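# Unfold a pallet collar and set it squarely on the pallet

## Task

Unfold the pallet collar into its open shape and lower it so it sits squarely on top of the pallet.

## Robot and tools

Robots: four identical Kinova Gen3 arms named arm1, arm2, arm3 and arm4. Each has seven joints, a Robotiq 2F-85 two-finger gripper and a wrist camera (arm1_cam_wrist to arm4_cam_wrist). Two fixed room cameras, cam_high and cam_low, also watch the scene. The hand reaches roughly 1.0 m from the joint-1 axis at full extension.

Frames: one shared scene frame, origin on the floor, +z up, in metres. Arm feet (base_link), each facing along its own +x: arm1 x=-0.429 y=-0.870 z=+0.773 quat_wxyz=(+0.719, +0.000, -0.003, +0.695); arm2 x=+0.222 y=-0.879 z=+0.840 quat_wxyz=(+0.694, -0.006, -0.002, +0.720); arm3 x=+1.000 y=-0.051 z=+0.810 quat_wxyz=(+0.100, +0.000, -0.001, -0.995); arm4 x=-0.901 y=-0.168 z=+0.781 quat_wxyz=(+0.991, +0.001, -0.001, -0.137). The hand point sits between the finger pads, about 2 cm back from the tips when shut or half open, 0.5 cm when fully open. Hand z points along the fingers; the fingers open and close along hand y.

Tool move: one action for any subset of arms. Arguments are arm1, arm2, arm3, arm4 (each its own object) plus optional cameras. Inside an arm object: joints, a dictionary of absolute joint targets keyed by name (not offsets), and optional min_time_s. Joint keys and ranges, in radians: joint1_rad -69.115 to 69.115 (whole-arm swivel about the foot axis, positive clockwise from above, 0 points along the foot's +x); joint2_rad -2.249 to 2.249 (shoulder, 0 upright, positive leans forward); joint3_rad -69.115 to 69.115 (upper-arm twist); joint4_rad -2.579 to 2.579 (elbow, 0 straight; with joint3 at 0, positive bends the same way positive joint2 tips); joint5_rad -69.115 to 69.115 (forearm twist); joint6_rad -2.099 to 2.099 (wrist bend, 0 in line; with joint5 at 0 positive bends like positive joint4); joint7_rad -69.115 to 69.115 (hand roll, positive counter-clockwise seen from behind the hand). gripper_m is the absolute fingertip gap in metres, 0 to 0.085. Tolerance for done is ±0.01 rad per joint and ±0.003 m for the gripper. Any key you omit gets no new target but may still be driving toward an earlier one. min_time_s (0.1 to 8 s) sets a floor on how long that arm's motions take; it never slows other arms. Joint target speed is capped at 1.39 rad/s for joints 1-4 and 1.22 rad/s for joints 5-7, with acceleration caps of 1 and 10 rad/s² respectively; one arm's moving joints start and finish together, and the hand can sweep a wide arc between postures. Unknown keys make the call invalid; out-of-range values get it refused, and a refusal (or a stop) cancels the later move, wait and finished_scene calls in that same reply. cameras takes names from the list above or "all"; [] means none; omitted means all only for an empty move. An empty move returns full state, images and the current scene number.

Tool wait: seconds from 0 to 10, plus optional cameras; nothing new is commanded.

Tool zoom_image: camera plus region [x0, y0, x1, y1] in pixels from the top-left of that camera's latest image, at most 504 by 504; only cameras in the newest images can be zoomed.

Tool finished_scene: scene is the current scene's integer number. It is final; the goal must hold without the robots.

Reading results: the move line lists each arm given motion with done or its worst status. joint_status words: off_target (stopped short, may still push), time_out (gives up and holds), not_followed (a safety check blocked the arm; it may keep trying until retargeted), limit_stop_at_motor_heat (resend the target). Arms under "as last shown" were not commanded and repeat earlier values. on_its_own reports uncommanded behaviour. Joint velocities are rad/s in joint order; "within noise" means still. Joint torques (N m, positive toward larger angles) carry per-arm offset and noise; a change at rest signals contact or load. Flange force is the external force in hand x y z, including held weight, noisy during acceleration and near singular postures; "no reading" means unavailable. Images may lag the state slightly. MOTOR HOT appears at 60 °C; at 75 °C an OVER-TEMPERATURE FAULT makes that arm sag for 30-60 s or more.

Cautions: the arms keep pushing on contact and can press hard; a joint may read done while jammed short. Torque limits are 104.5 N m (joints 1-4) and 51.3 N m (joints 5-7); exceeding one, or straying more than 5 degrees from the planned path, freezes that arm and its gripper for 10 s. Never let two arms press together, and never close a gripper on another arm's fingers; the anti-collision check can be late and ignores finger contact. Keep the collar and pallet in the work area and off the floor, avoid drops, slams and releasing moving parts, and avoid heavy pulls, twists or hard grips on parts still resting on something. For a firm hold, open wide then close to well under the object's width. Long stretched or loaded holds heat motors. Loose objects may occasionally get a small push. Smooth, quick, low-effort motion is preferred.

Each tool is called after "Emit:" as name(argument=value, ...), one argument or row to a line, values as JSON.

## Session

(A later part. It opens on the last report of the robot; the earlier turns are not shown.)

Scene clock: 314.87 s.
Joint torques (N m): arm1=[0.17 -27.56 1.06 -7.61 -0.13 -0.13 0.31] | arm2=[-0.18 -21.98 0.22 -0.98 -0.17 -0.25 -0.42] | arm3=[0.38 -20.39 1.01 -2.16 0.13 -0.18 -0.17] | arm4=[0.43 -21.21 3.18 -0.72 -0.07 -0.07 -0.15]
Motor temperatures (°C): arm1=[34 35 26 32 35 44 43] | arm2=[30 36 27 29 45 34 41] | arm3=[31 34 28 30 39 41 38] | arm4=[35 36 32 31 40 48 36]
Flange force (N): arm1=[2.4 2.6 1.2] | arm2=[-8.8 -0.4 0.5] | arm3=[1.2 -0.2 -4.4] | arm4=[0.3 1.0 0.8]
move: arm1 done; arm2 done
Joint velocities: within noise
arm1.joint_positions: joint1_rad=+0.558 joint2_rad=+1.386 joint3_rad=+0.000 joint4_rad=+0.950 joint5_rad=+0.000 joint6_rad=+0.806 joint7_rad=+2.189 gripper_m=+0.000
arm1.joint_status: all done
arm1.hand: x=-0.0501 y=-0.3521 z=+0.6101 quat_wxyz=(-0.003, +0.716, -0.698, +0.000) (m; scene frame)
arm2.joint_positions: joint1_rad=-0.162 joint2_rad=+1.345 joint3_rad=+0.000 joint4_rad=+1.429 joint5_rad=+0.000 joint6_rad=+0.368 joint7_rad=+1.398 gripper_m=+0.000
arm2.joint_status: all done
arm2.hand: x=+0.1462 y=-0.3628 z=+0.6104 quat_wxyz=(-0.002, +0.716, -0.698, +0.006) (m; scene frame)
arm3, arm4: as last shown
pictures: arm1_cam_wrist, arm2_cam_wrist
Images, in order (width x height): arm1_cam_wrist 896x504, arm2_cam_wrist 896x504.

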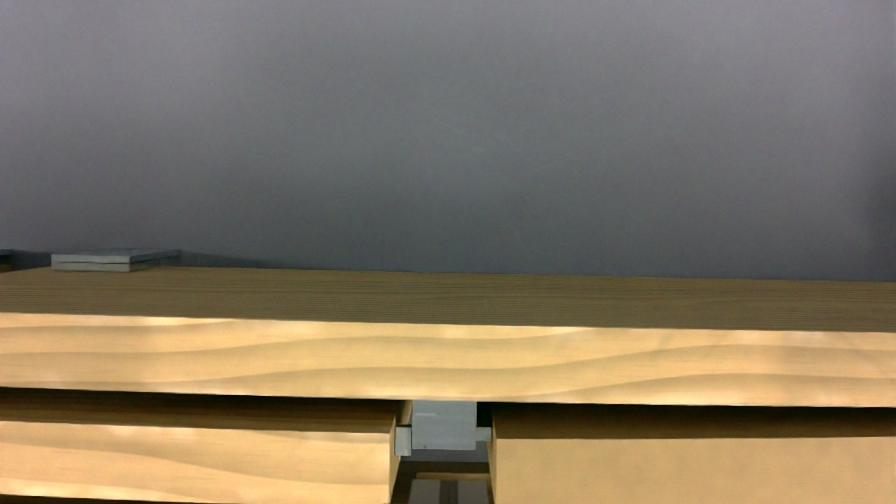

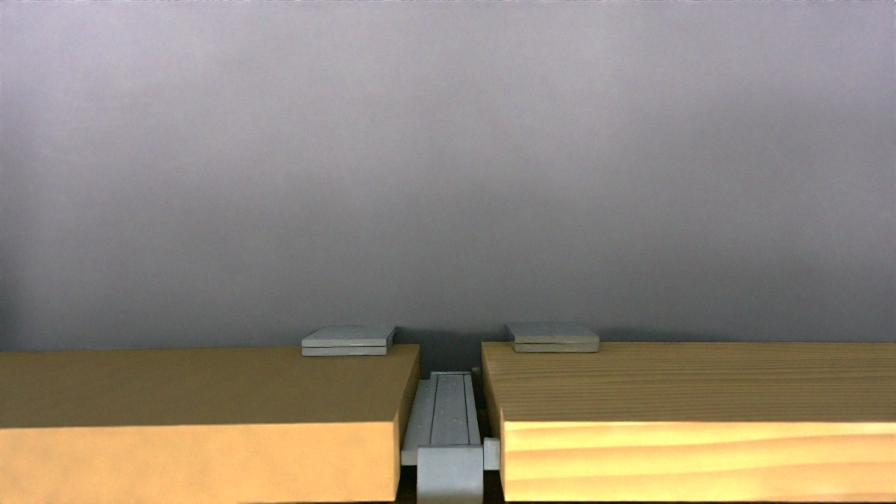

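Emit:
move(
  arm1={"joints": {"joint1_rad": 0.5583, "joint2_rad": 1.5848, "joint4_rad": 0.7684, "joint6_rad": 0.7884, "joint7_rad": 2.1892}, "min_time_s": 2.5},
  arm2={"joints": {"joint1_rad": -0.1621, "joint2_rad": 1.5444, "joint4_rad": 1.2692, "joint6_rad": 0.328, "joint7_rad": 1.398}, "min_time_s": 2.5},
  cameras=["arm1_cam_wrist", "arm2_cam_wrist", "cam_low"],
)

Scene clock: 329.33 s.
Joint torques (N m): arm1=[2.35 -24.42 2.73 -8.32 0.63 -1.94 0.25] | arm2=[3.82 -19.79 4.46 0.63 0.6 0.23 -0.45] | arm3=[0.4 -20.43 1.04 -2.19 0.13 -0.14 -0.19] | arm4=[0.47 -21.29 3.28 -0.77 -0.08 -0.11 -0.15]
Motor temperatures (°C): arm1=[34 36 26 32 35 44 43] | arm2=[30 36 27 29 45 34 41] | arm3=[31 34 28 30 39 41 38] | arm4=[35 36 32 31 40 48 36]
Flange force (N): arm1=[5.5 9.2 -9.6] | arm2=[-9.7 7.5 -0.3] | arm3=[1.4 -0.3 -4.3] | arm4=[0.3 1.1 0.9]
move: arm1 done; arm2 done
Joint velocities: within noise
arm1.joint_positions: joint1_rad=+0.558 joint2_rad=+1.585 joint3_rad=+0.000 joint4_rad=+0.768 joint5_rad=+0.000 joint6_rad=+0.788 joint7_rad=+2.189 gripper_m=+0.000
arm1.joint_status: all done
arm1.hand: x=-0.0476 y=-0.3492 z=+0.5230 quat_wxyz=(-0.003, +0.716, -0.698, +0.000) (m; scene frame)
arm2.joint_positions: joint1_rad=-0.162 joint2_rad=+1.544 joint3_rad=+0.000 joint4_rad=+1.269 joint5_rad=+0.000 joint6_rad=+0.328 joint7_rad=+1.398 gripper_m=+0.000
arm2.joint_status: all done
arm2.hand: x=+0.1475 y=-0.3644 z=+0.5231 quat_wxyz=(-0.002, +0.716, -0.698, +0.006) (m; scene frame)
arm3, arm4: as last shown
pictures: arm1_cam_wrist, arm2_cam_wrist, cam_low
Images, in order (width x height): arm1_cam_wrist 896x504, arm2_cam_wrist 896x504, cam_low 896x504.

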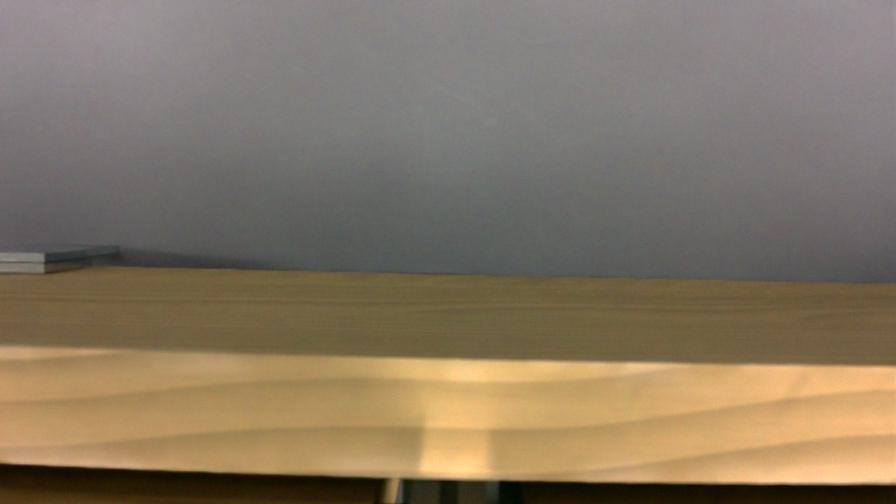

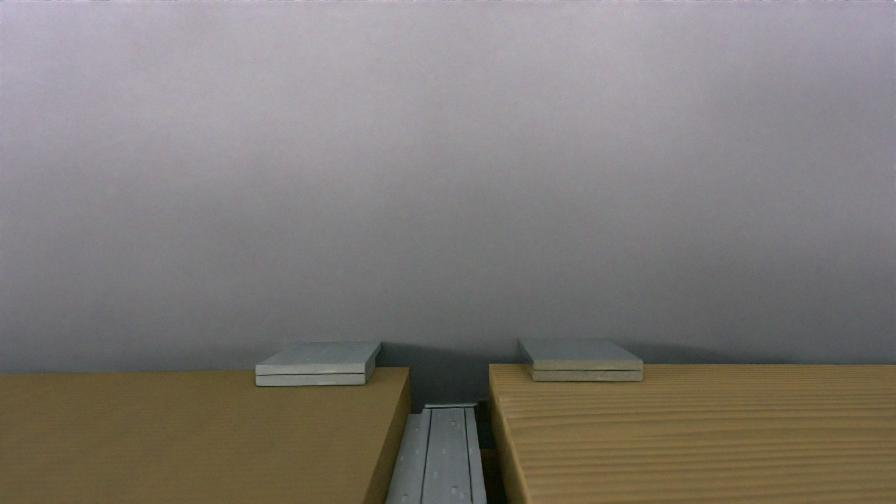

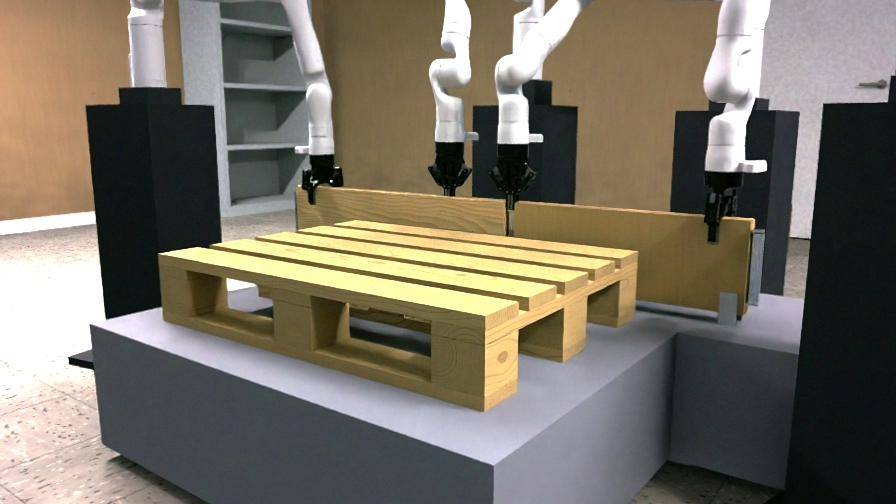

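Emit:
move(
  cameras=["all"],
)

Scene clock: 339.27 s.
Joint torques (N m): arm1=[2.26 -23.93 2.66 -8.18 0.61 -1.98 0.33] | arm2=[3.82 -20.03 4.6 0.6 0.59 0.27 -0.37] | arm3=[0.37 -20.43 0.98 -2.22 0.11 -0.15 -0.16] | arm4=[0.47 -21.24 3.27 -0.74 -0.07 -0.11 -0.14]
Motor temperatures (°C): arm1=[34 36 26 32 35 44 43] | arm2=[30 36 27 29 45 34 41] | arm3=[31 34 28 30 39 41 38] | arm4=[35 37 32 31 40 48 36]
Flange force (N): arm1=[5.6 9.2 -10.5] | arm2=[-9.6 7.5 0.1] | arm3=[1.5 -0.4 -4.4] | arm4=[0.2 1.0 0.8]
Joint velocities: within noise
arm1.joint_positions: joint1_rad=+0.558 joint2_rad=+1.585 joint3_rad=+0.000 joint4_rad=+0.768 joint5_rad=+0.000 joint6_rad=+0.788 joint7_rad=+2.189 gripper_m=+0.000
arm1.joint_status: all done
arm1.hand: x=-0.0476 y=-0.3492 z=+0.5230 quat_wxyz=(-0.003, +0.716, -0.698, +0.000) (m; scene frame)
arm2.joint_positions: joint1_rad=-0.162 joint2_rad=+1.544 joint3_rad=+0.000 joint4_rad=+1.269 joint5_rad=+0.000 joint6_rad=+0.328 joint7_rad=+1.398 gripper_m=+0.000
arm2.joint_status: all done
arm2.hand: x=+0.1476 y=-0.3644 z=+0.5230 quat_wxyz=(-0.002, +0.716, -0.698, +0.006) (m; scene frame)
arm3.joint_positions: joint1_rad=-0.533 joint2_rad=+1.576 joint3_rad=+0.000 joint4_rad=+1.346 joint5_rad=+0.000 joint6_rad=+0.219 joint7_rad=+0.837 gripper_m=+0.085
arm3.joint_status: not commanded
arm3.hand: x=+0.6201 y=-0.3600 z=+0.4745 quat_wxyz=(-0.001, -1.000, +0.000, +0.000) (m; scene frame)
arm4.joint_positions: joint1_rad=+0.213 joint2_rad=+1.490 joint3_rad=+0.000 joint4_rad=+1.608 joint5_rad=+0.000 joint6_rad=+0.044 joint7_rad=+2.059 gripper_m=+0.085
arm4.joint_status: not commanded
arm4.hand: x=-0.5292 y=-0.3923 z=+0.4744 quat_wxyz=(-0.001, +0.000, -1.000, -0.001) (m; scene frame)
pictures: arm1_cam_wrist, arm2_cam_wrist, arm3_cam_wrist, arm4_cam_wrist, cam_high, cam_low
Images, in order (width x height): arm1_cam_wrist 896x504, arm2_cam_wrist 896x504, arm3_cam_wrist 896x504, arm4_cam_wrist 896x504, cam_high 896x504, cam_low 896x504.

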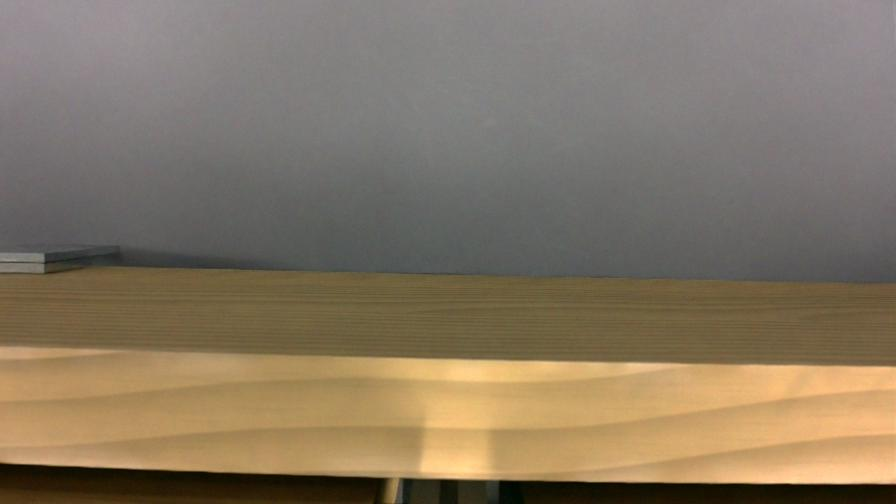

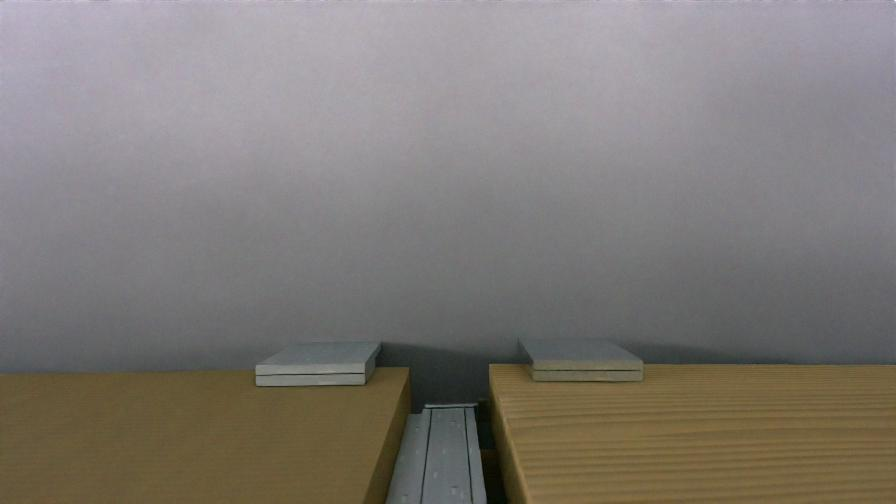

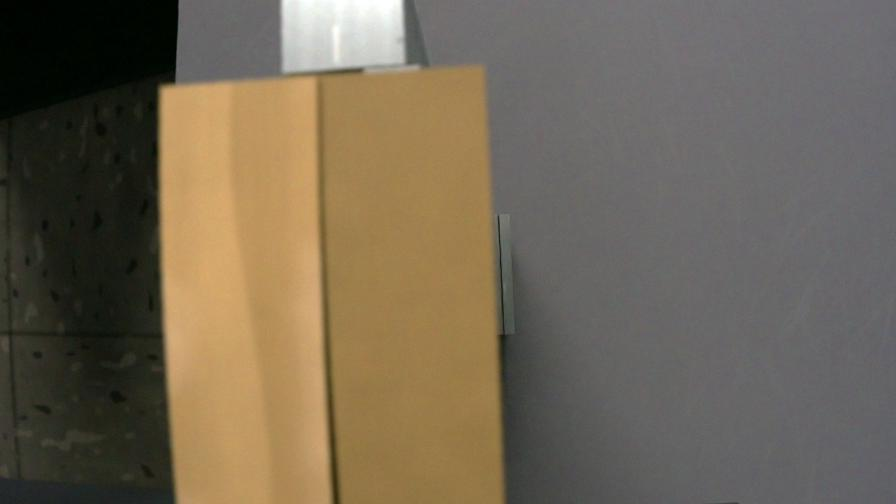

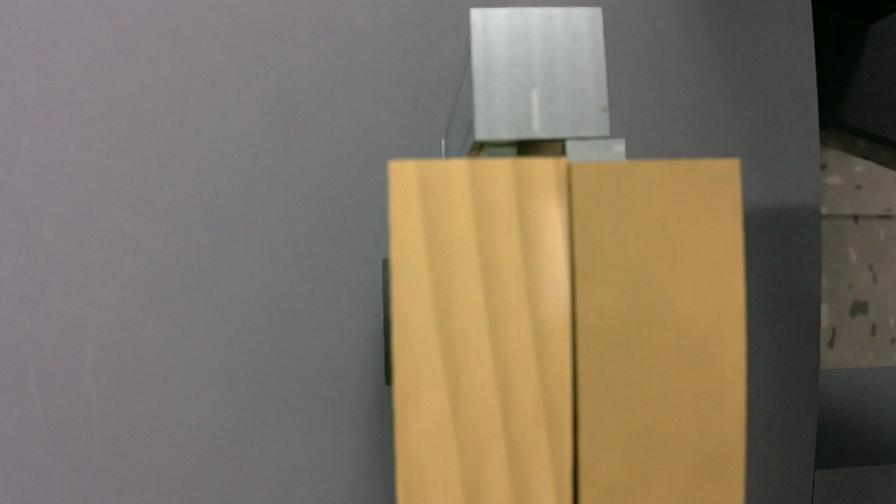

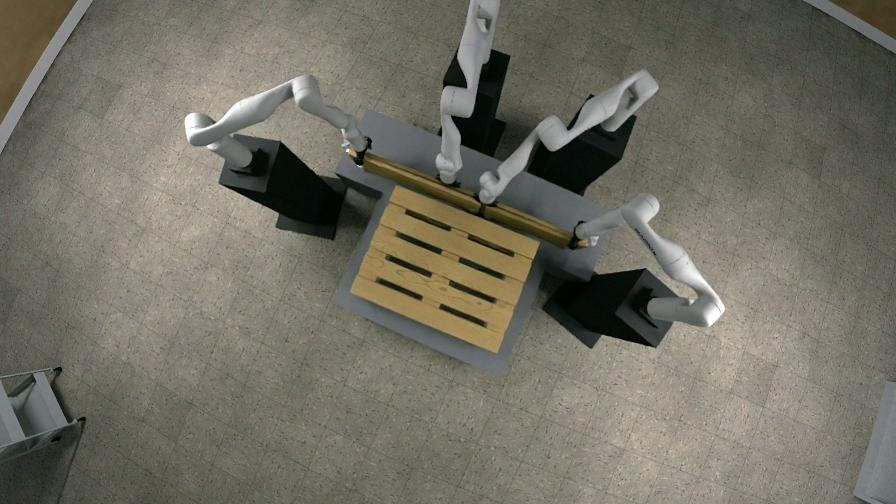

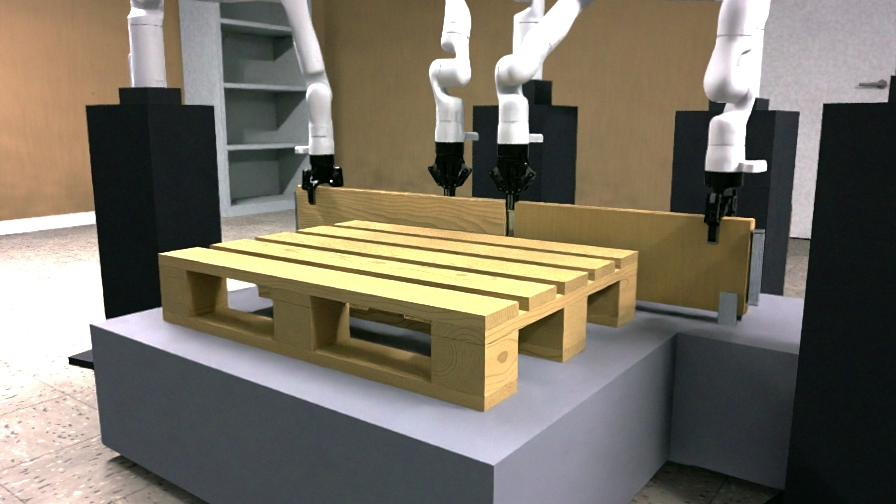

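Emit:
zoom_image(
  camera="arm1_cam_wrist",
  region=[348, 400, 548, 504],
)

Emit:
zoom_image(
  camera="cam_low",
  region=[400, 130, 600, 260],
)

Emit:
zoom_image(
  camera="arm2_cam_wrist",
  region=[348, 330, 588, 504],
)

Scaled by 2.520 from the camera's 896x504 image, which has a finer 1280x720 frame.

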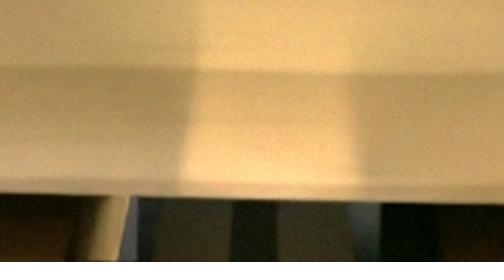

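Scaled by 2.520 from the camera's 896x504 image, which has a finer 1280x720 frame.

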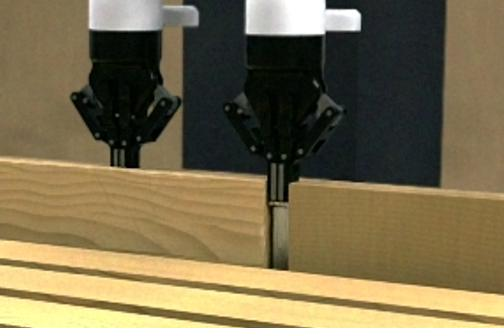

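Scaled by 2.100 from the camera's 896x504 image, which has a finer 1280x720 frame.

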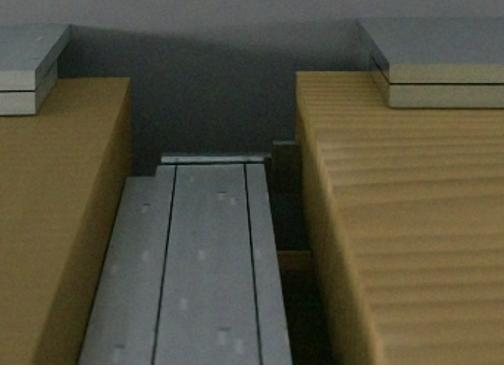

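Emit:
move(
  arm1={"joints": {"joint1_rad": 0.5638, "joint2_rad": 1.5697, "joint4_rad": 0.8031, "joint6_rad": 0.7687, "joint7_rad": 2.1947}, "min_time_s": 1.5},
  arm2={"joints": {"joint1_rad": -0.158, "joint2_rad": 1.5486, "joint4_rad": 1.247, "joint6_rad": 0.346, "joint7_rad": 1.4021}, "min_time_s": 1.5},
  cameras=["arm1_cam_wrist", "arm2_cam_wrist", "arm3_cam_wrist", "arm4_cam_wrist"],
)

Scene clock: 354.83 s.
Joint torques (N m): arm1=[1.73 -25.91 2.3 -4.83 0.33 1.44 0.26] | arm2=[5.23 -24.43 6.28 -3.85 1.1 -1.89 -0.3] | arm3=[-0.14 -20.79 0.45 -2.91 0.03 -0.56 -0.21] | arm4=[-0.07 -21.18 2.55 -0.38 -0.08 0.11 -0.12]
Motor temperatures (°C): arm1=[34 36 26 32 35 44 43] | arm2=[30 36 27 29 45 34 41] | arm3=[30 34 28 30 39 41 38] | arm4=[34 37 32 31 40 48 36]
Flange force (N): arm1=[-3.4 1.1 2.3] | arm2=[-2.1 9.4 0.2] | arm3=[1.5 -1.9 -5.2] | arm4=[0.4 -0.3 1.5]
move: arm1 done; arm2 done
Joint velocities: within noise
arm1.joint_positions: joint1_rad=+0.564 joint2_rad=+1.570 joint3_rad=+0.000 joint4_rad=+0.803 joint5_rad=+0.000 joint6_rad=+0.769 joint7_rad=+2.195 gripper_m=+0.000
arm1.joint_status: all done
arm1.hand: x=-0.0471 y=-0.3549 z=+0.5250 quat_wxyz=(-0.003, +0.716, -0.698, +0.000) (m; scene frame)
arm2.joint_positions: joint1_rad=-0.158 joint2_rad=+1.549 joint3_rad=+0.000 joint4_rad=+1.247 joint5_rad=+0.000 joint6_rad=+0.346 joint7_rad=+1.402 gripper_m=+0.000
arm2.joint_status: all done
arm2.hand: x=+0.1486 y=-0.3589 z=+0.5231 quat_wxyz=(-0.002, +0.716, -0.698, +0.006) (m; scene frame)
arm3, arm4: as last shown
pictures: arm1_cam_wrist, arm2_cam_wrist, arm3_cam_wrist, arm4_cam_wrist
Images, in order (width x height): arm1_cam_wrist 896x504, arm2_cam_wrist 896x504, arm3_cam_wrist 896x504, arm4_cam_wrist 896x504.

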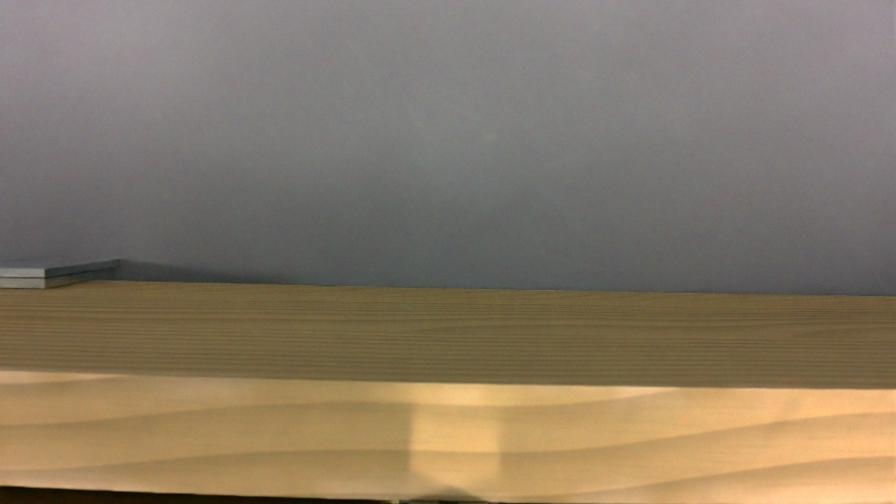

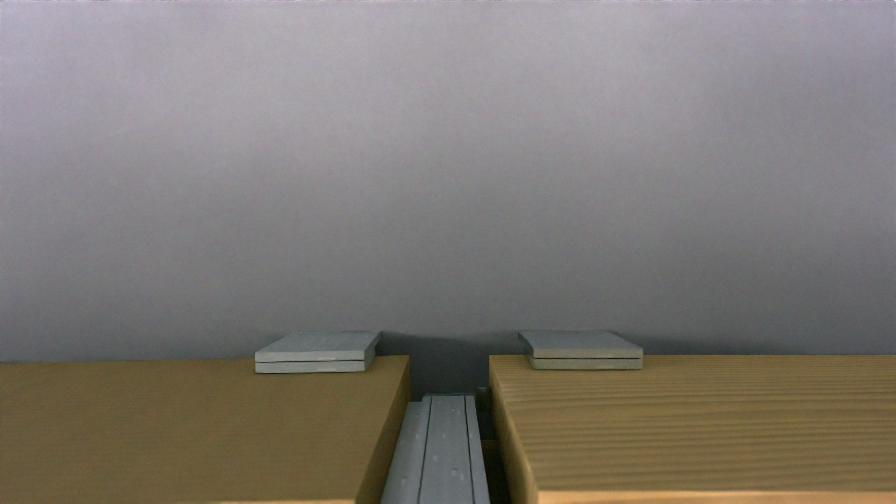

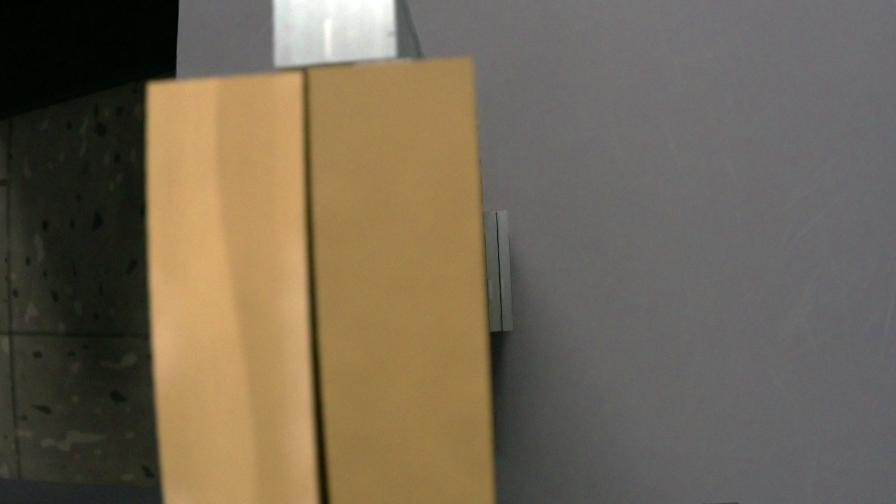

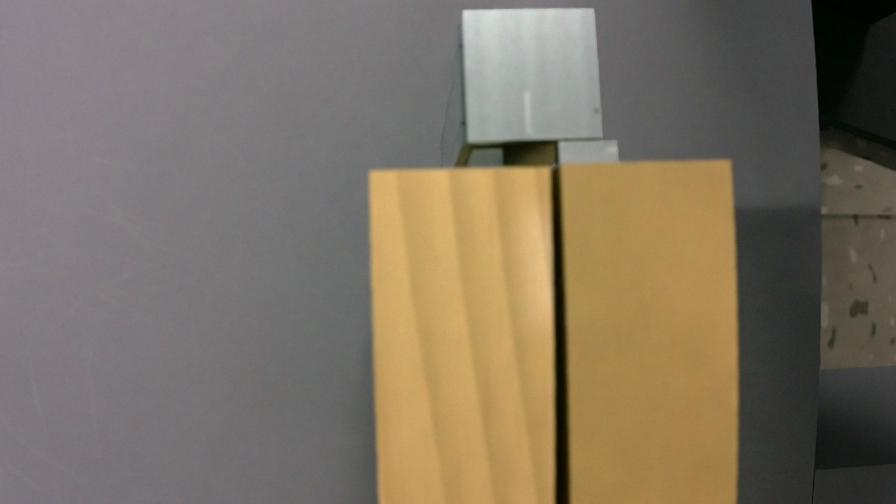

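Emit:
move(
  arm1={"joints": {"joint1_rad": 0.5771, "joint2_rad": 1.5441, "joint4_rad": 0.8793, "joint6_rad": 0.7182, "joint7_rad": 2.2079}, "min_time_s": 2.5},
  arm2={"joints": {"joint1_rad": -0.1546, "joint2_rad": 1.5569, "joint4_rad": 1.2072, "joint6_rad": 0.3774, "joint7_rad": 1.4055}, "min_time_s": 2.5},
  arm3={"joints": {"joint1_rad": -0.5147, "joint2_rad": 1.5734, "joint4_rad": 1.3735, "joint6_rad": 0.1947, "joint7_rad": 0.8557}, "min_time_s": 2.5},
  cameras=["arm1_cam_wrist", "arm2_cam_wrist", "arm3_cam_wrist", "arm4_cam_wrist", "cam_low"],
)

Scene clock: 367.87 s.
Joint torques (N m): arm1=[1.5 -24.64 2.17 -3.88 0.32 1.63 0.27] | arm2=[0.86 -24.94 1.59 -3.76 0.13 -1.65 -0.37] | arm3=[0.36 -20.26 1.05 -1.96 0.09 -0.15 -0.17] | arm4=[-0.05 -21.13 2.58 -0.39 -0.08 0.08 -0.13]
Motor temperatures (°C): arm1=[34 36 26 32 35 44 43] | arm2=[30 36 27 29 45 34 41] | arm3=[30 34 28 30 39 41 38] | arm4=[34 37 32 30 40 48 36]
Flange force (N): arm1=[-3.9 0.3 1.5] | arm2=[-4.6 1.1 1.7] | arm3=[1.2 -0.2 -4.2] | arm4=[0.3 -0.2 1.4]
move: arm1 done; arm2 done; arm3 done
Joint velocities: within noise
arm1.joint_positions: joint1_rad=+0.577 joint2_rad=+1.544 joint3_rad=+0.000 joint4_rad=+0.879 joint5_rad=+0.000 joint6_rad=+0.718 joint7_rad=+2.208 gripper_m=+0.000
arm1.joint_status: all done
arm1.hand: x=-0.0472 y=-0.3697 z=+0.5249 quat_wxyz=(-0.003, +0.716, -0.698, +0.000) (m; scene frame)
arm2.joint_positions: joint1_rad=-0.155 joint2_rad=+1.557 joint3_rad=+0.000 joint4_rad=+1.207 joint5_rad=+0.000 joint6_rad=+0.377 joint7_rad=+1.406 gripper_m=+0.000
arm2.joint_status: all done
arm2.hand: x=+0.1486 y=-0.3494 z=+0.5231 quat_wxyz=(-0.002, +0.716, -0.698, +0.006) (m; scene frame)
arm3.joint_positions: joint1_rad=-0.515 joint2_rad=+1.573 joint3_rad=+0.000 joint4_rad=+1.373 joint5_rad=+0.000 joint6_rad=+0.195 joint7_rad=+0.856 gripper_m=+0.085
arm3.joint_status: all done
arm3.hand: x=+0.6202 y=-0.3480 z=+0.4740 quat_wxyz=(-0.001, -1.000, +0.000, +0.000) (m; scene frame)
arm4: as last shown
pictures: arm1_cam_wrist, arm2_cam_wrist, arm3_cam_wrist, arm4_cam_wrist, cam_low
Images, in order (width x height): arm1_cam_wrist 896x504, arm2_cam_wrist 896x504, arm3_cam_wrist 896x504, arm4_cam_wrist 896x504, cam_low 896x504.

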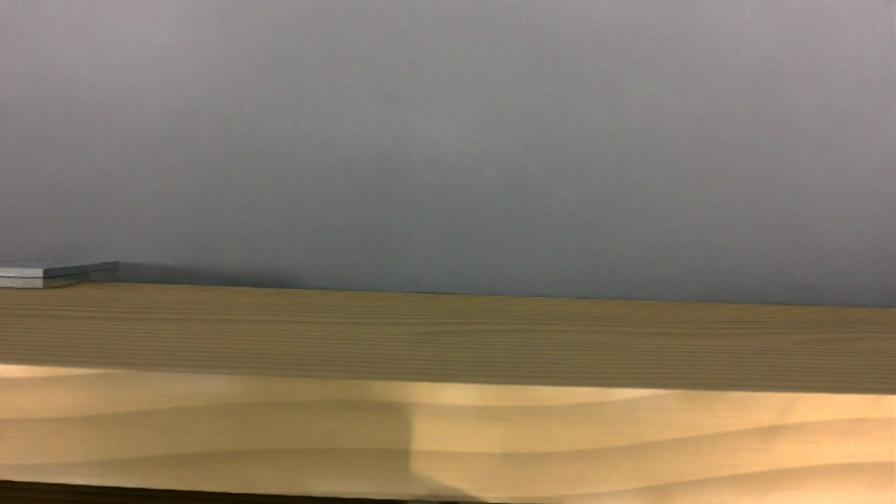

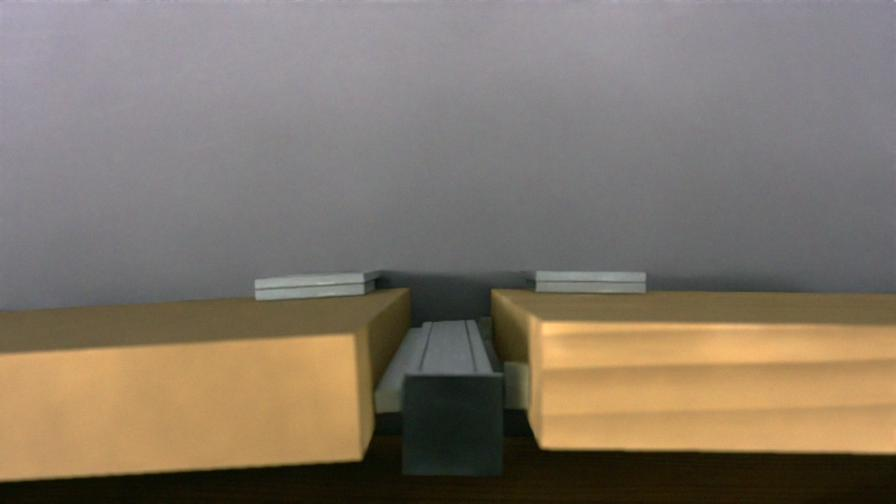

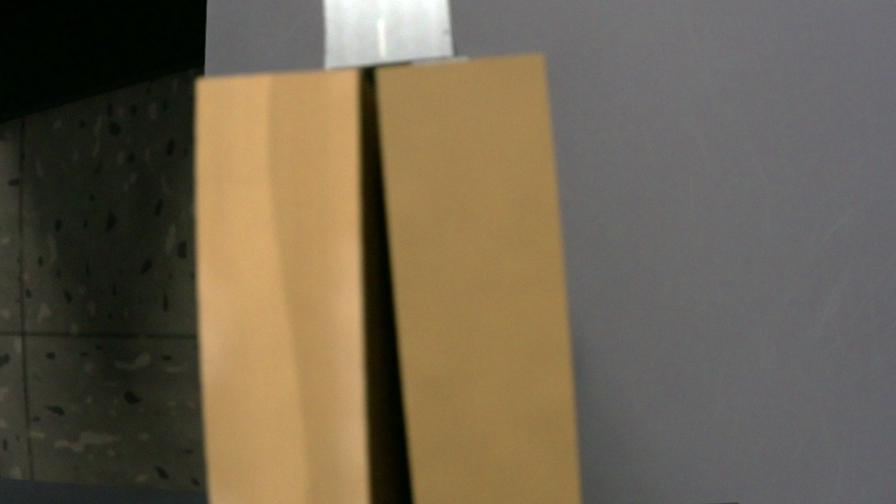

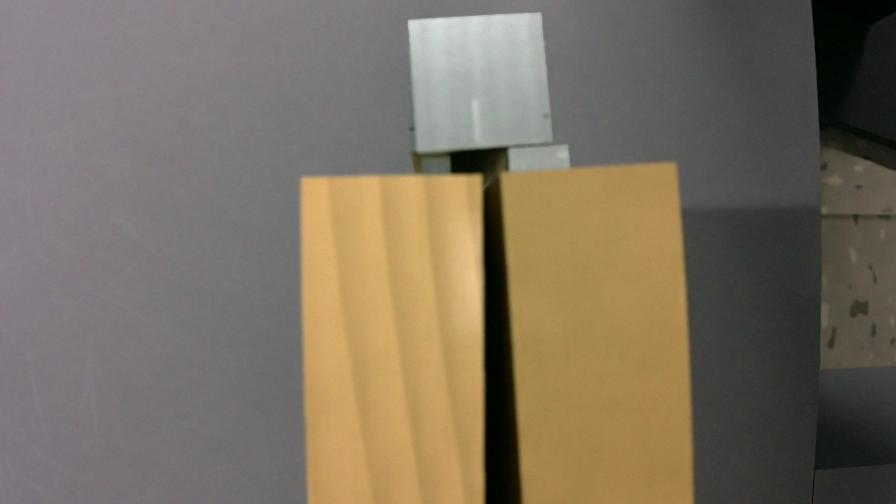

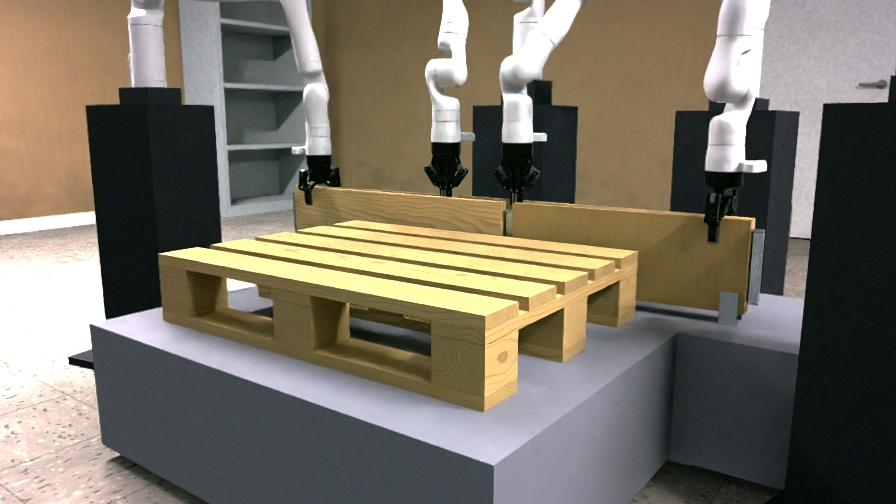

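Emit:
move(
  arm1={"joints": {"joint1_rad": 0.6056, "joint2_rad": 1.5011, "joint4_rad": 1.0148, "joint6_rad": 0.6257, "joint7_rad": 2.2365}, "min_time_s": 3},
  arm2={"joints": {"joint1_rad": -0.1515, "joint2_rad": 1.5657, "joint4_rad": 1.1679, "joint6_rad": 0.408, "joint7_rad": 1.4087}, "min_time_s": 3},
  arm4={"joints": {"joint1_rad": 0.2293, "joint2_rad": 1.4917, "joint4_rad": 1.5928, "joint6_rad": 0.0571, "joint7_rad": 2.0748}, "min_time_s": 3},
  cameras=["arm1_cam_wrist", "arm2_cam_wrist", "arm3_cam_wrist", "arm4_cam_wrist"],
)

Scene clock: 377.23 s.
Joint torques (N m): arm1=[1.74 -23.53 2.45 -2.74 0.33 1.87 0.27] | arm2=[0.96 -25.22 1.39 -3.83 0.08 -1.56 -0.36] | arm3=[0.3 -20.21 1.06 -2.01 0.11 -0.15 -0.17] | arm4=[-0.01 -21.31 2.58 -0.53 -0.09 0.09 -0.14]
Motor temperatures (°C): arm1=[34 37 26 31 35 44 43] | arm2=[30 37 27 29 45 34 41] | arm3=[30 34 28 30 39 41 38] | arm4=[34 37 32 30 40 48 36]
Flange force (N): arm1=[-4.7 0.1 1.5] | arm2=[-5.2 1.3 2.2] | arm3=[1.3 -0.4 -4.4] | arm4=[0.4 -0.2 1.5]
move: arm1 done; arm2 done; arm4 done
Joint velocities: within noise
arm1.joint_positions: joint1_rad=+0.606 joint2_rad=+1.501 joint3_rad=+0.000 joint4_rad=+1.015 joint5_rad=+0.000 joint6_rad=+0.626 joint7_rad=+2.236 gripper_m=+0.000
arm1.joint_status: all done
arm1.hand: x=-0.0473 y=-0.3997 z=+0.5248 quat_wxyz=(-0.003, +0.716, -0.698, +0.000) (m; scene frame)
arm2.joint_positions: joint1_rad=-0.152 joint2_rad=+1.566 joint3_rad=+0.000 joint4_rad=+1.168 joint5_rad=+0.000 joint6_rad=+0.408 joint7_rad=+1.409 gripper_m=+0.000
arm2.joint_status: all done
arm2.hand: x=+0.1486 y=-0.3405 z=+0.5230 quat_wxyz=(-0.002, +0.716, -0.698, +0.006) (m; scene frame)
arm3: as last shown
arm4.joint_positions: joint1_rad=+0.229 joint2_rad=+1.492 joint3_rad=+0.000 joint4_rad=+1.593 joint5_rad=+0.000 joint6_rad=+0.057 joint7_rad=+2.075 gripper_m=+0.085
arm4.joint_status: all done
arm4.hand: x=-0.5292 y=-0.4003 z=+0.4738 quat_wxyz=(-0.001, +0.000, -1.000, -0.001) (m; scene frame)
pictures: arm1_cam_wrist, arm2_cam_wrist, arm3_cam_wrist, arm4_cam_wrist
Images, in order (width x height): arm1_cam_wrist 896x504, arm2_cam_wrist 896x504, arm3_cam_wrist 896x504, arm4_cam_wrist 896x504.

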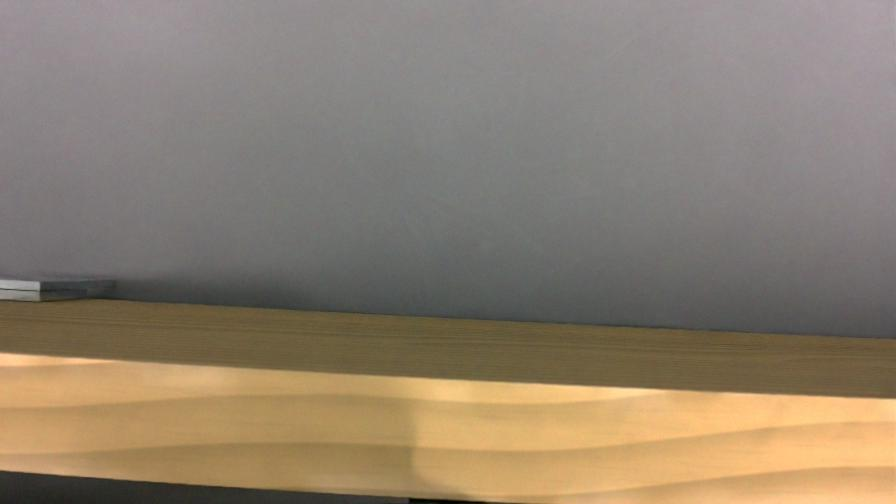

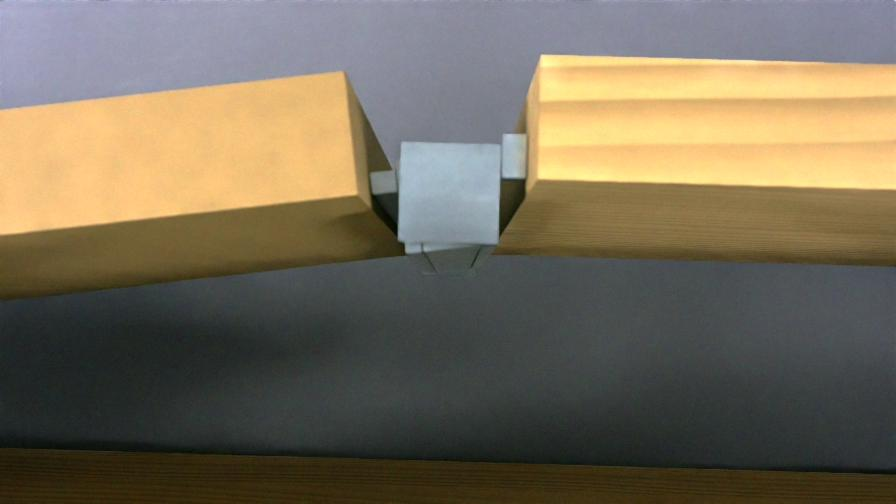

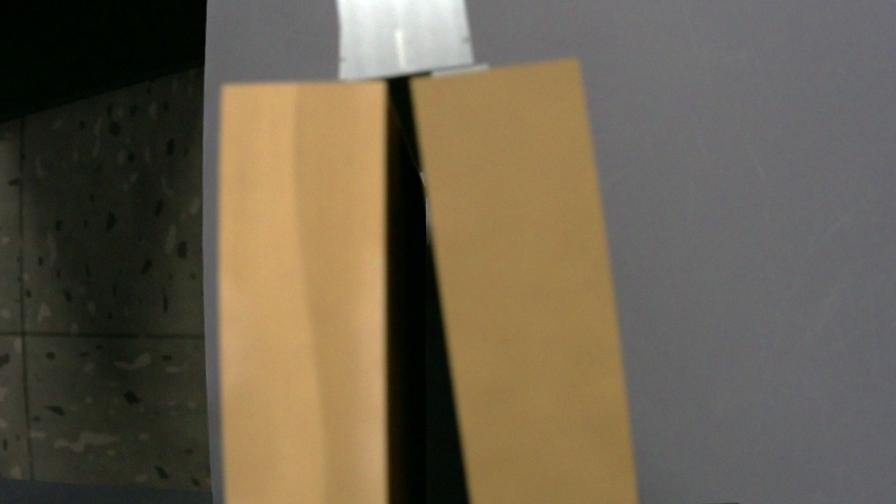

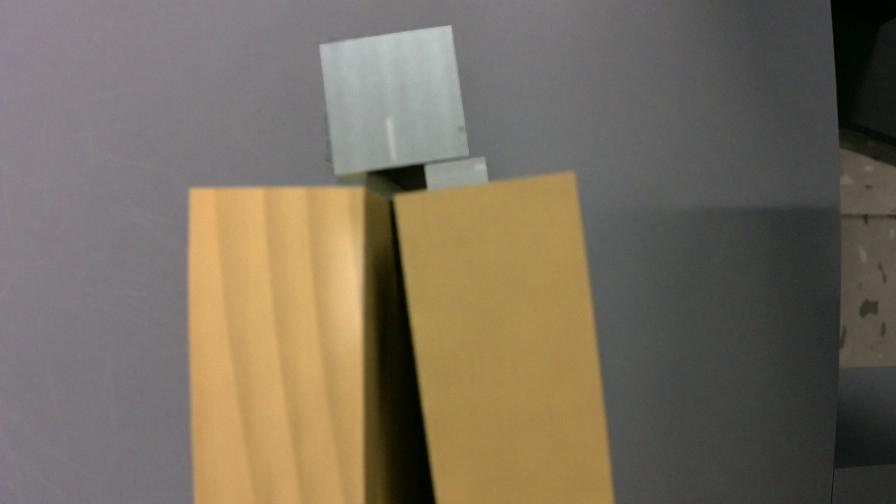

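Emit:
move(
  arm1={"joints": {"joint1_rad": 0.6365, "joint2_rad": 1.4667, "joint4_rad": 1.1322, "joint6_rad": 0.5426, "joint7_rad": 2.2673}, "min_time_s": 3},
  arm3={"joints": {"joint1_rad": -0.5225, "joint2_rad": 1.5749, "joint4_rad": 1.362, "joint6_rad": 0.2048, "joint7_rad": 0.8479}, "min_time_s": 3},
  arm4={"joints": {"joint1_rad": 0.2582, "joint2_rad": 1.493, "joint4_rad": 1.5661, "joint6_rad": 0.0825, "joint7_rad": 2.1037}, "min_time_s": 3},
  cameras=["arm1_cam_wrist", "arm2_cam_wrist", "arm3_cam_wrist", "arm4_cam_wrist", "cam_high", "cam_low"],
)

Scene clock: 384.97 s.
Joint torques (N m): arm1=[3.2 -20.05 3.87 1.44 0.67 3.63 0.31] | arm2=[0.76 -24.94 1.33 -3.62 0.03 -1.48 -0.4] | arm3=[0.39 -20.25 1.02 -2.08 0.09 -0.16 -0.18] | arm4=[-0.85 -19.28 1.35 0.8 -0.15 0.78 -0.18]
Motor temperatures (°C): arm1=[34 37 26 31 34 44 43] | arm2=[30 37 27 29 45 34 41] | arm3=[30 34 28 30 39 41 38] | arm4=[34 37 32 30 40 48 36]
Flange force (N): arm1=[-11.6 -2.7 2.5] | arm2=[-5.7 1.0 2.1] | arm3=[1.4 -0.3 -4.5] | arm4=[-0.8 -3.3 -0.4]
move: arm1 done; arm3 done; arm4 done
Joint velocities: within noise
arm1.joint_positions: joint1_rad=+0.637 joint2_rad=+1.467 joint3_rad=+0.000 joint4_rad=+1.132 joint5_rad=+0.000 joint6_rad=+0.543 joint7_rad=+2.267 gripper_m=+0.000
arm1.joint_status: all done
arm1.hand: x=-0.0472 y=-0.4297 z=+0.5247 quat_wxyz=(-0.003, +0.716, -0.698, +0.000) (m; scene frame)
arm2: as last shown
arm2.joint_positions: joint1_rad=-0.151 joint2_rad=+1.566 joint3_rad=+0.000 joint4_rad=+1.168 joint5_rad=+0.000 joint6_rad=+0.408 joint7_rad=+1.409 gripper_m=+0.000
arm3.joint_positions: joint1_rad=-0.523 joint2_rad=+1.575 joint3_rad=+0.000 joint4_rad=+1.362 joint5_rad=+0.000 joint6_rad=+0.205 joint7_rad=+0.848 gripper_m=+0.085
arm3.joint_status: all done
arm3.hand: x=+0.6203 y=-0.3529 z=+0.4740 quat_wxyz=(-0.001, -1.000, +0.000, +0.000) (m; scene frame)
arm4.joint_positions: joint1_rad=+0.258 joint2_rad=+1.493 joint3_rad=+0.000 joint4_rad=+1.566 joint5_rad=+0.000 joint6_rad=+0.083 joint7_rad=+2.104 gripper_m=+0.085
arm4.joint_status: all done
arm4.hand: x=-0.5292 y=-0.4150 z=+0.4738 quat_wxyz=(-0.001, +0.000, -1.000, -0.001) (m; scene frame)
pictures: arm1_cam_wrist, arm2_cam_wrist, arm3_cam_wrist, arm4_cam_wrist, cam_high, cam_low
Images, in order (width x height): arm1_cam_wrist 896x504, arm2_cam_wrist 896x504, arm3_cam_wrist 896x504, arm4_cam_wrist 896x504, cam_high 896x504, cam_low 896x504.

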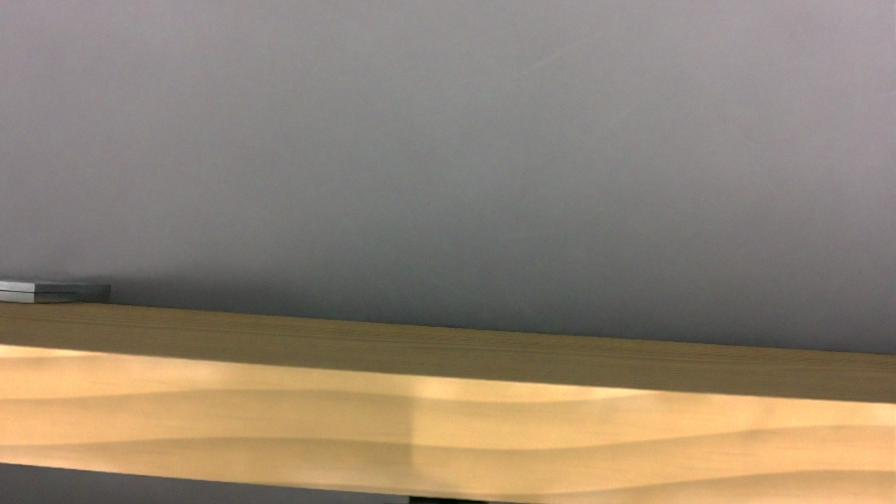

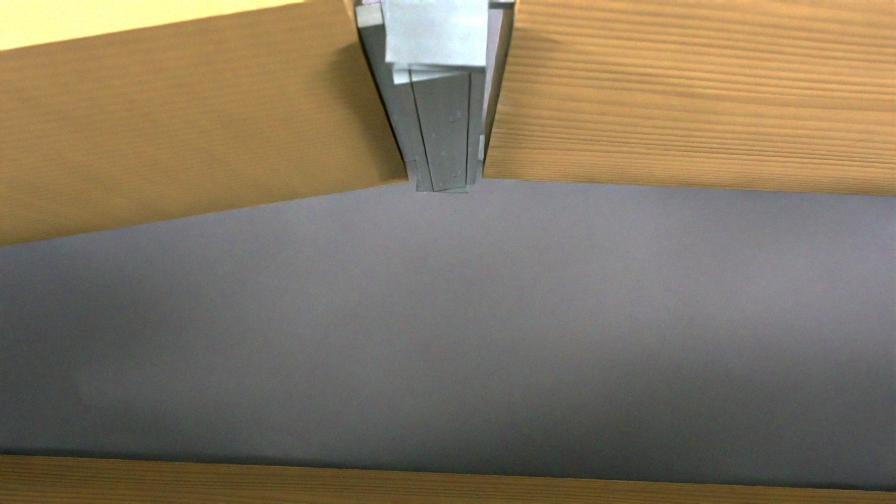

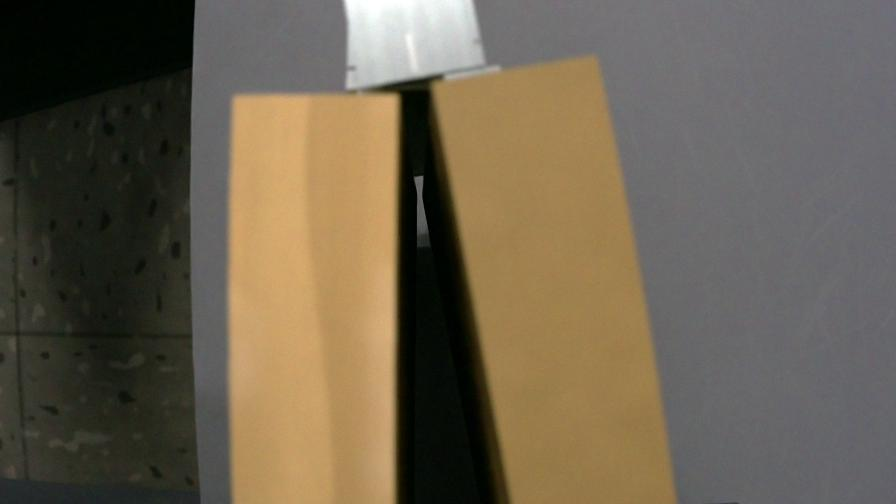

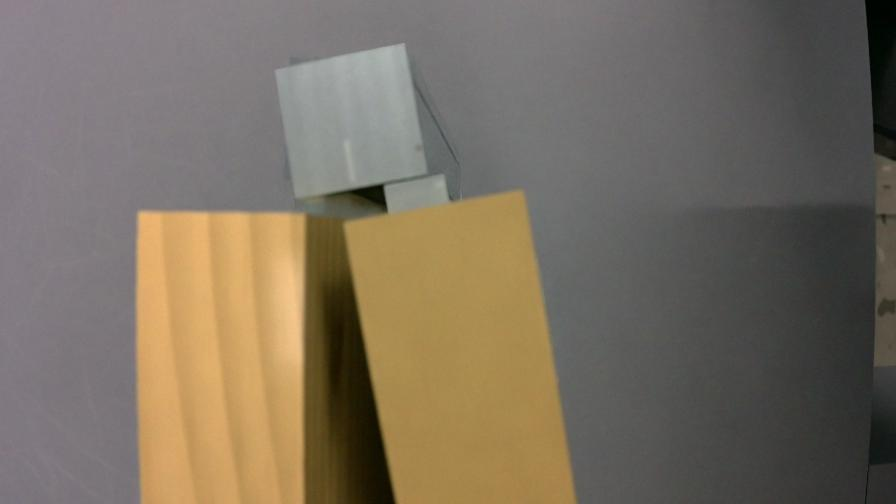

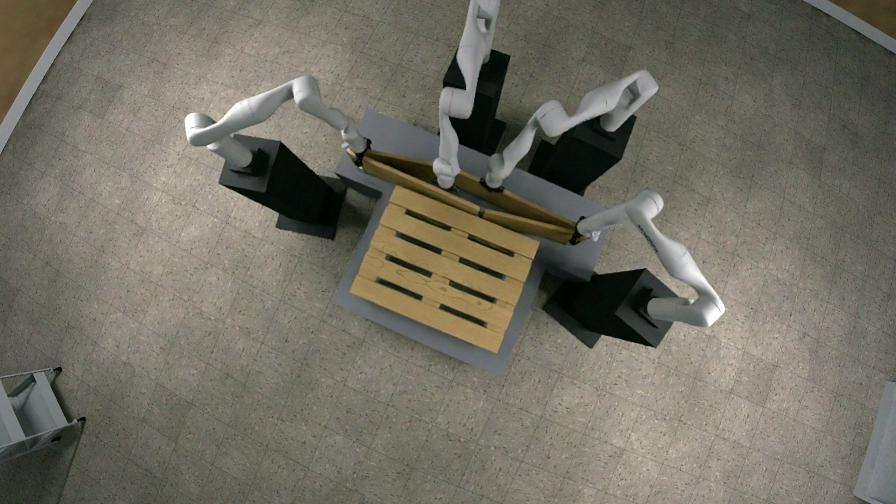

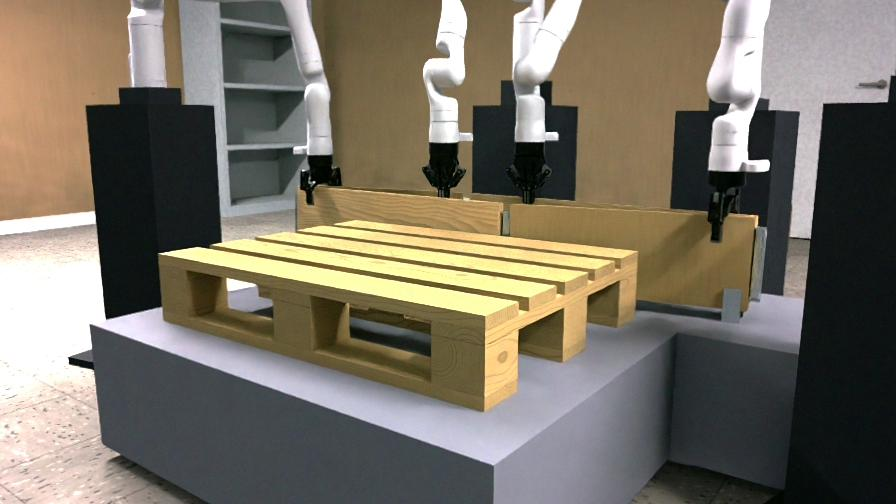

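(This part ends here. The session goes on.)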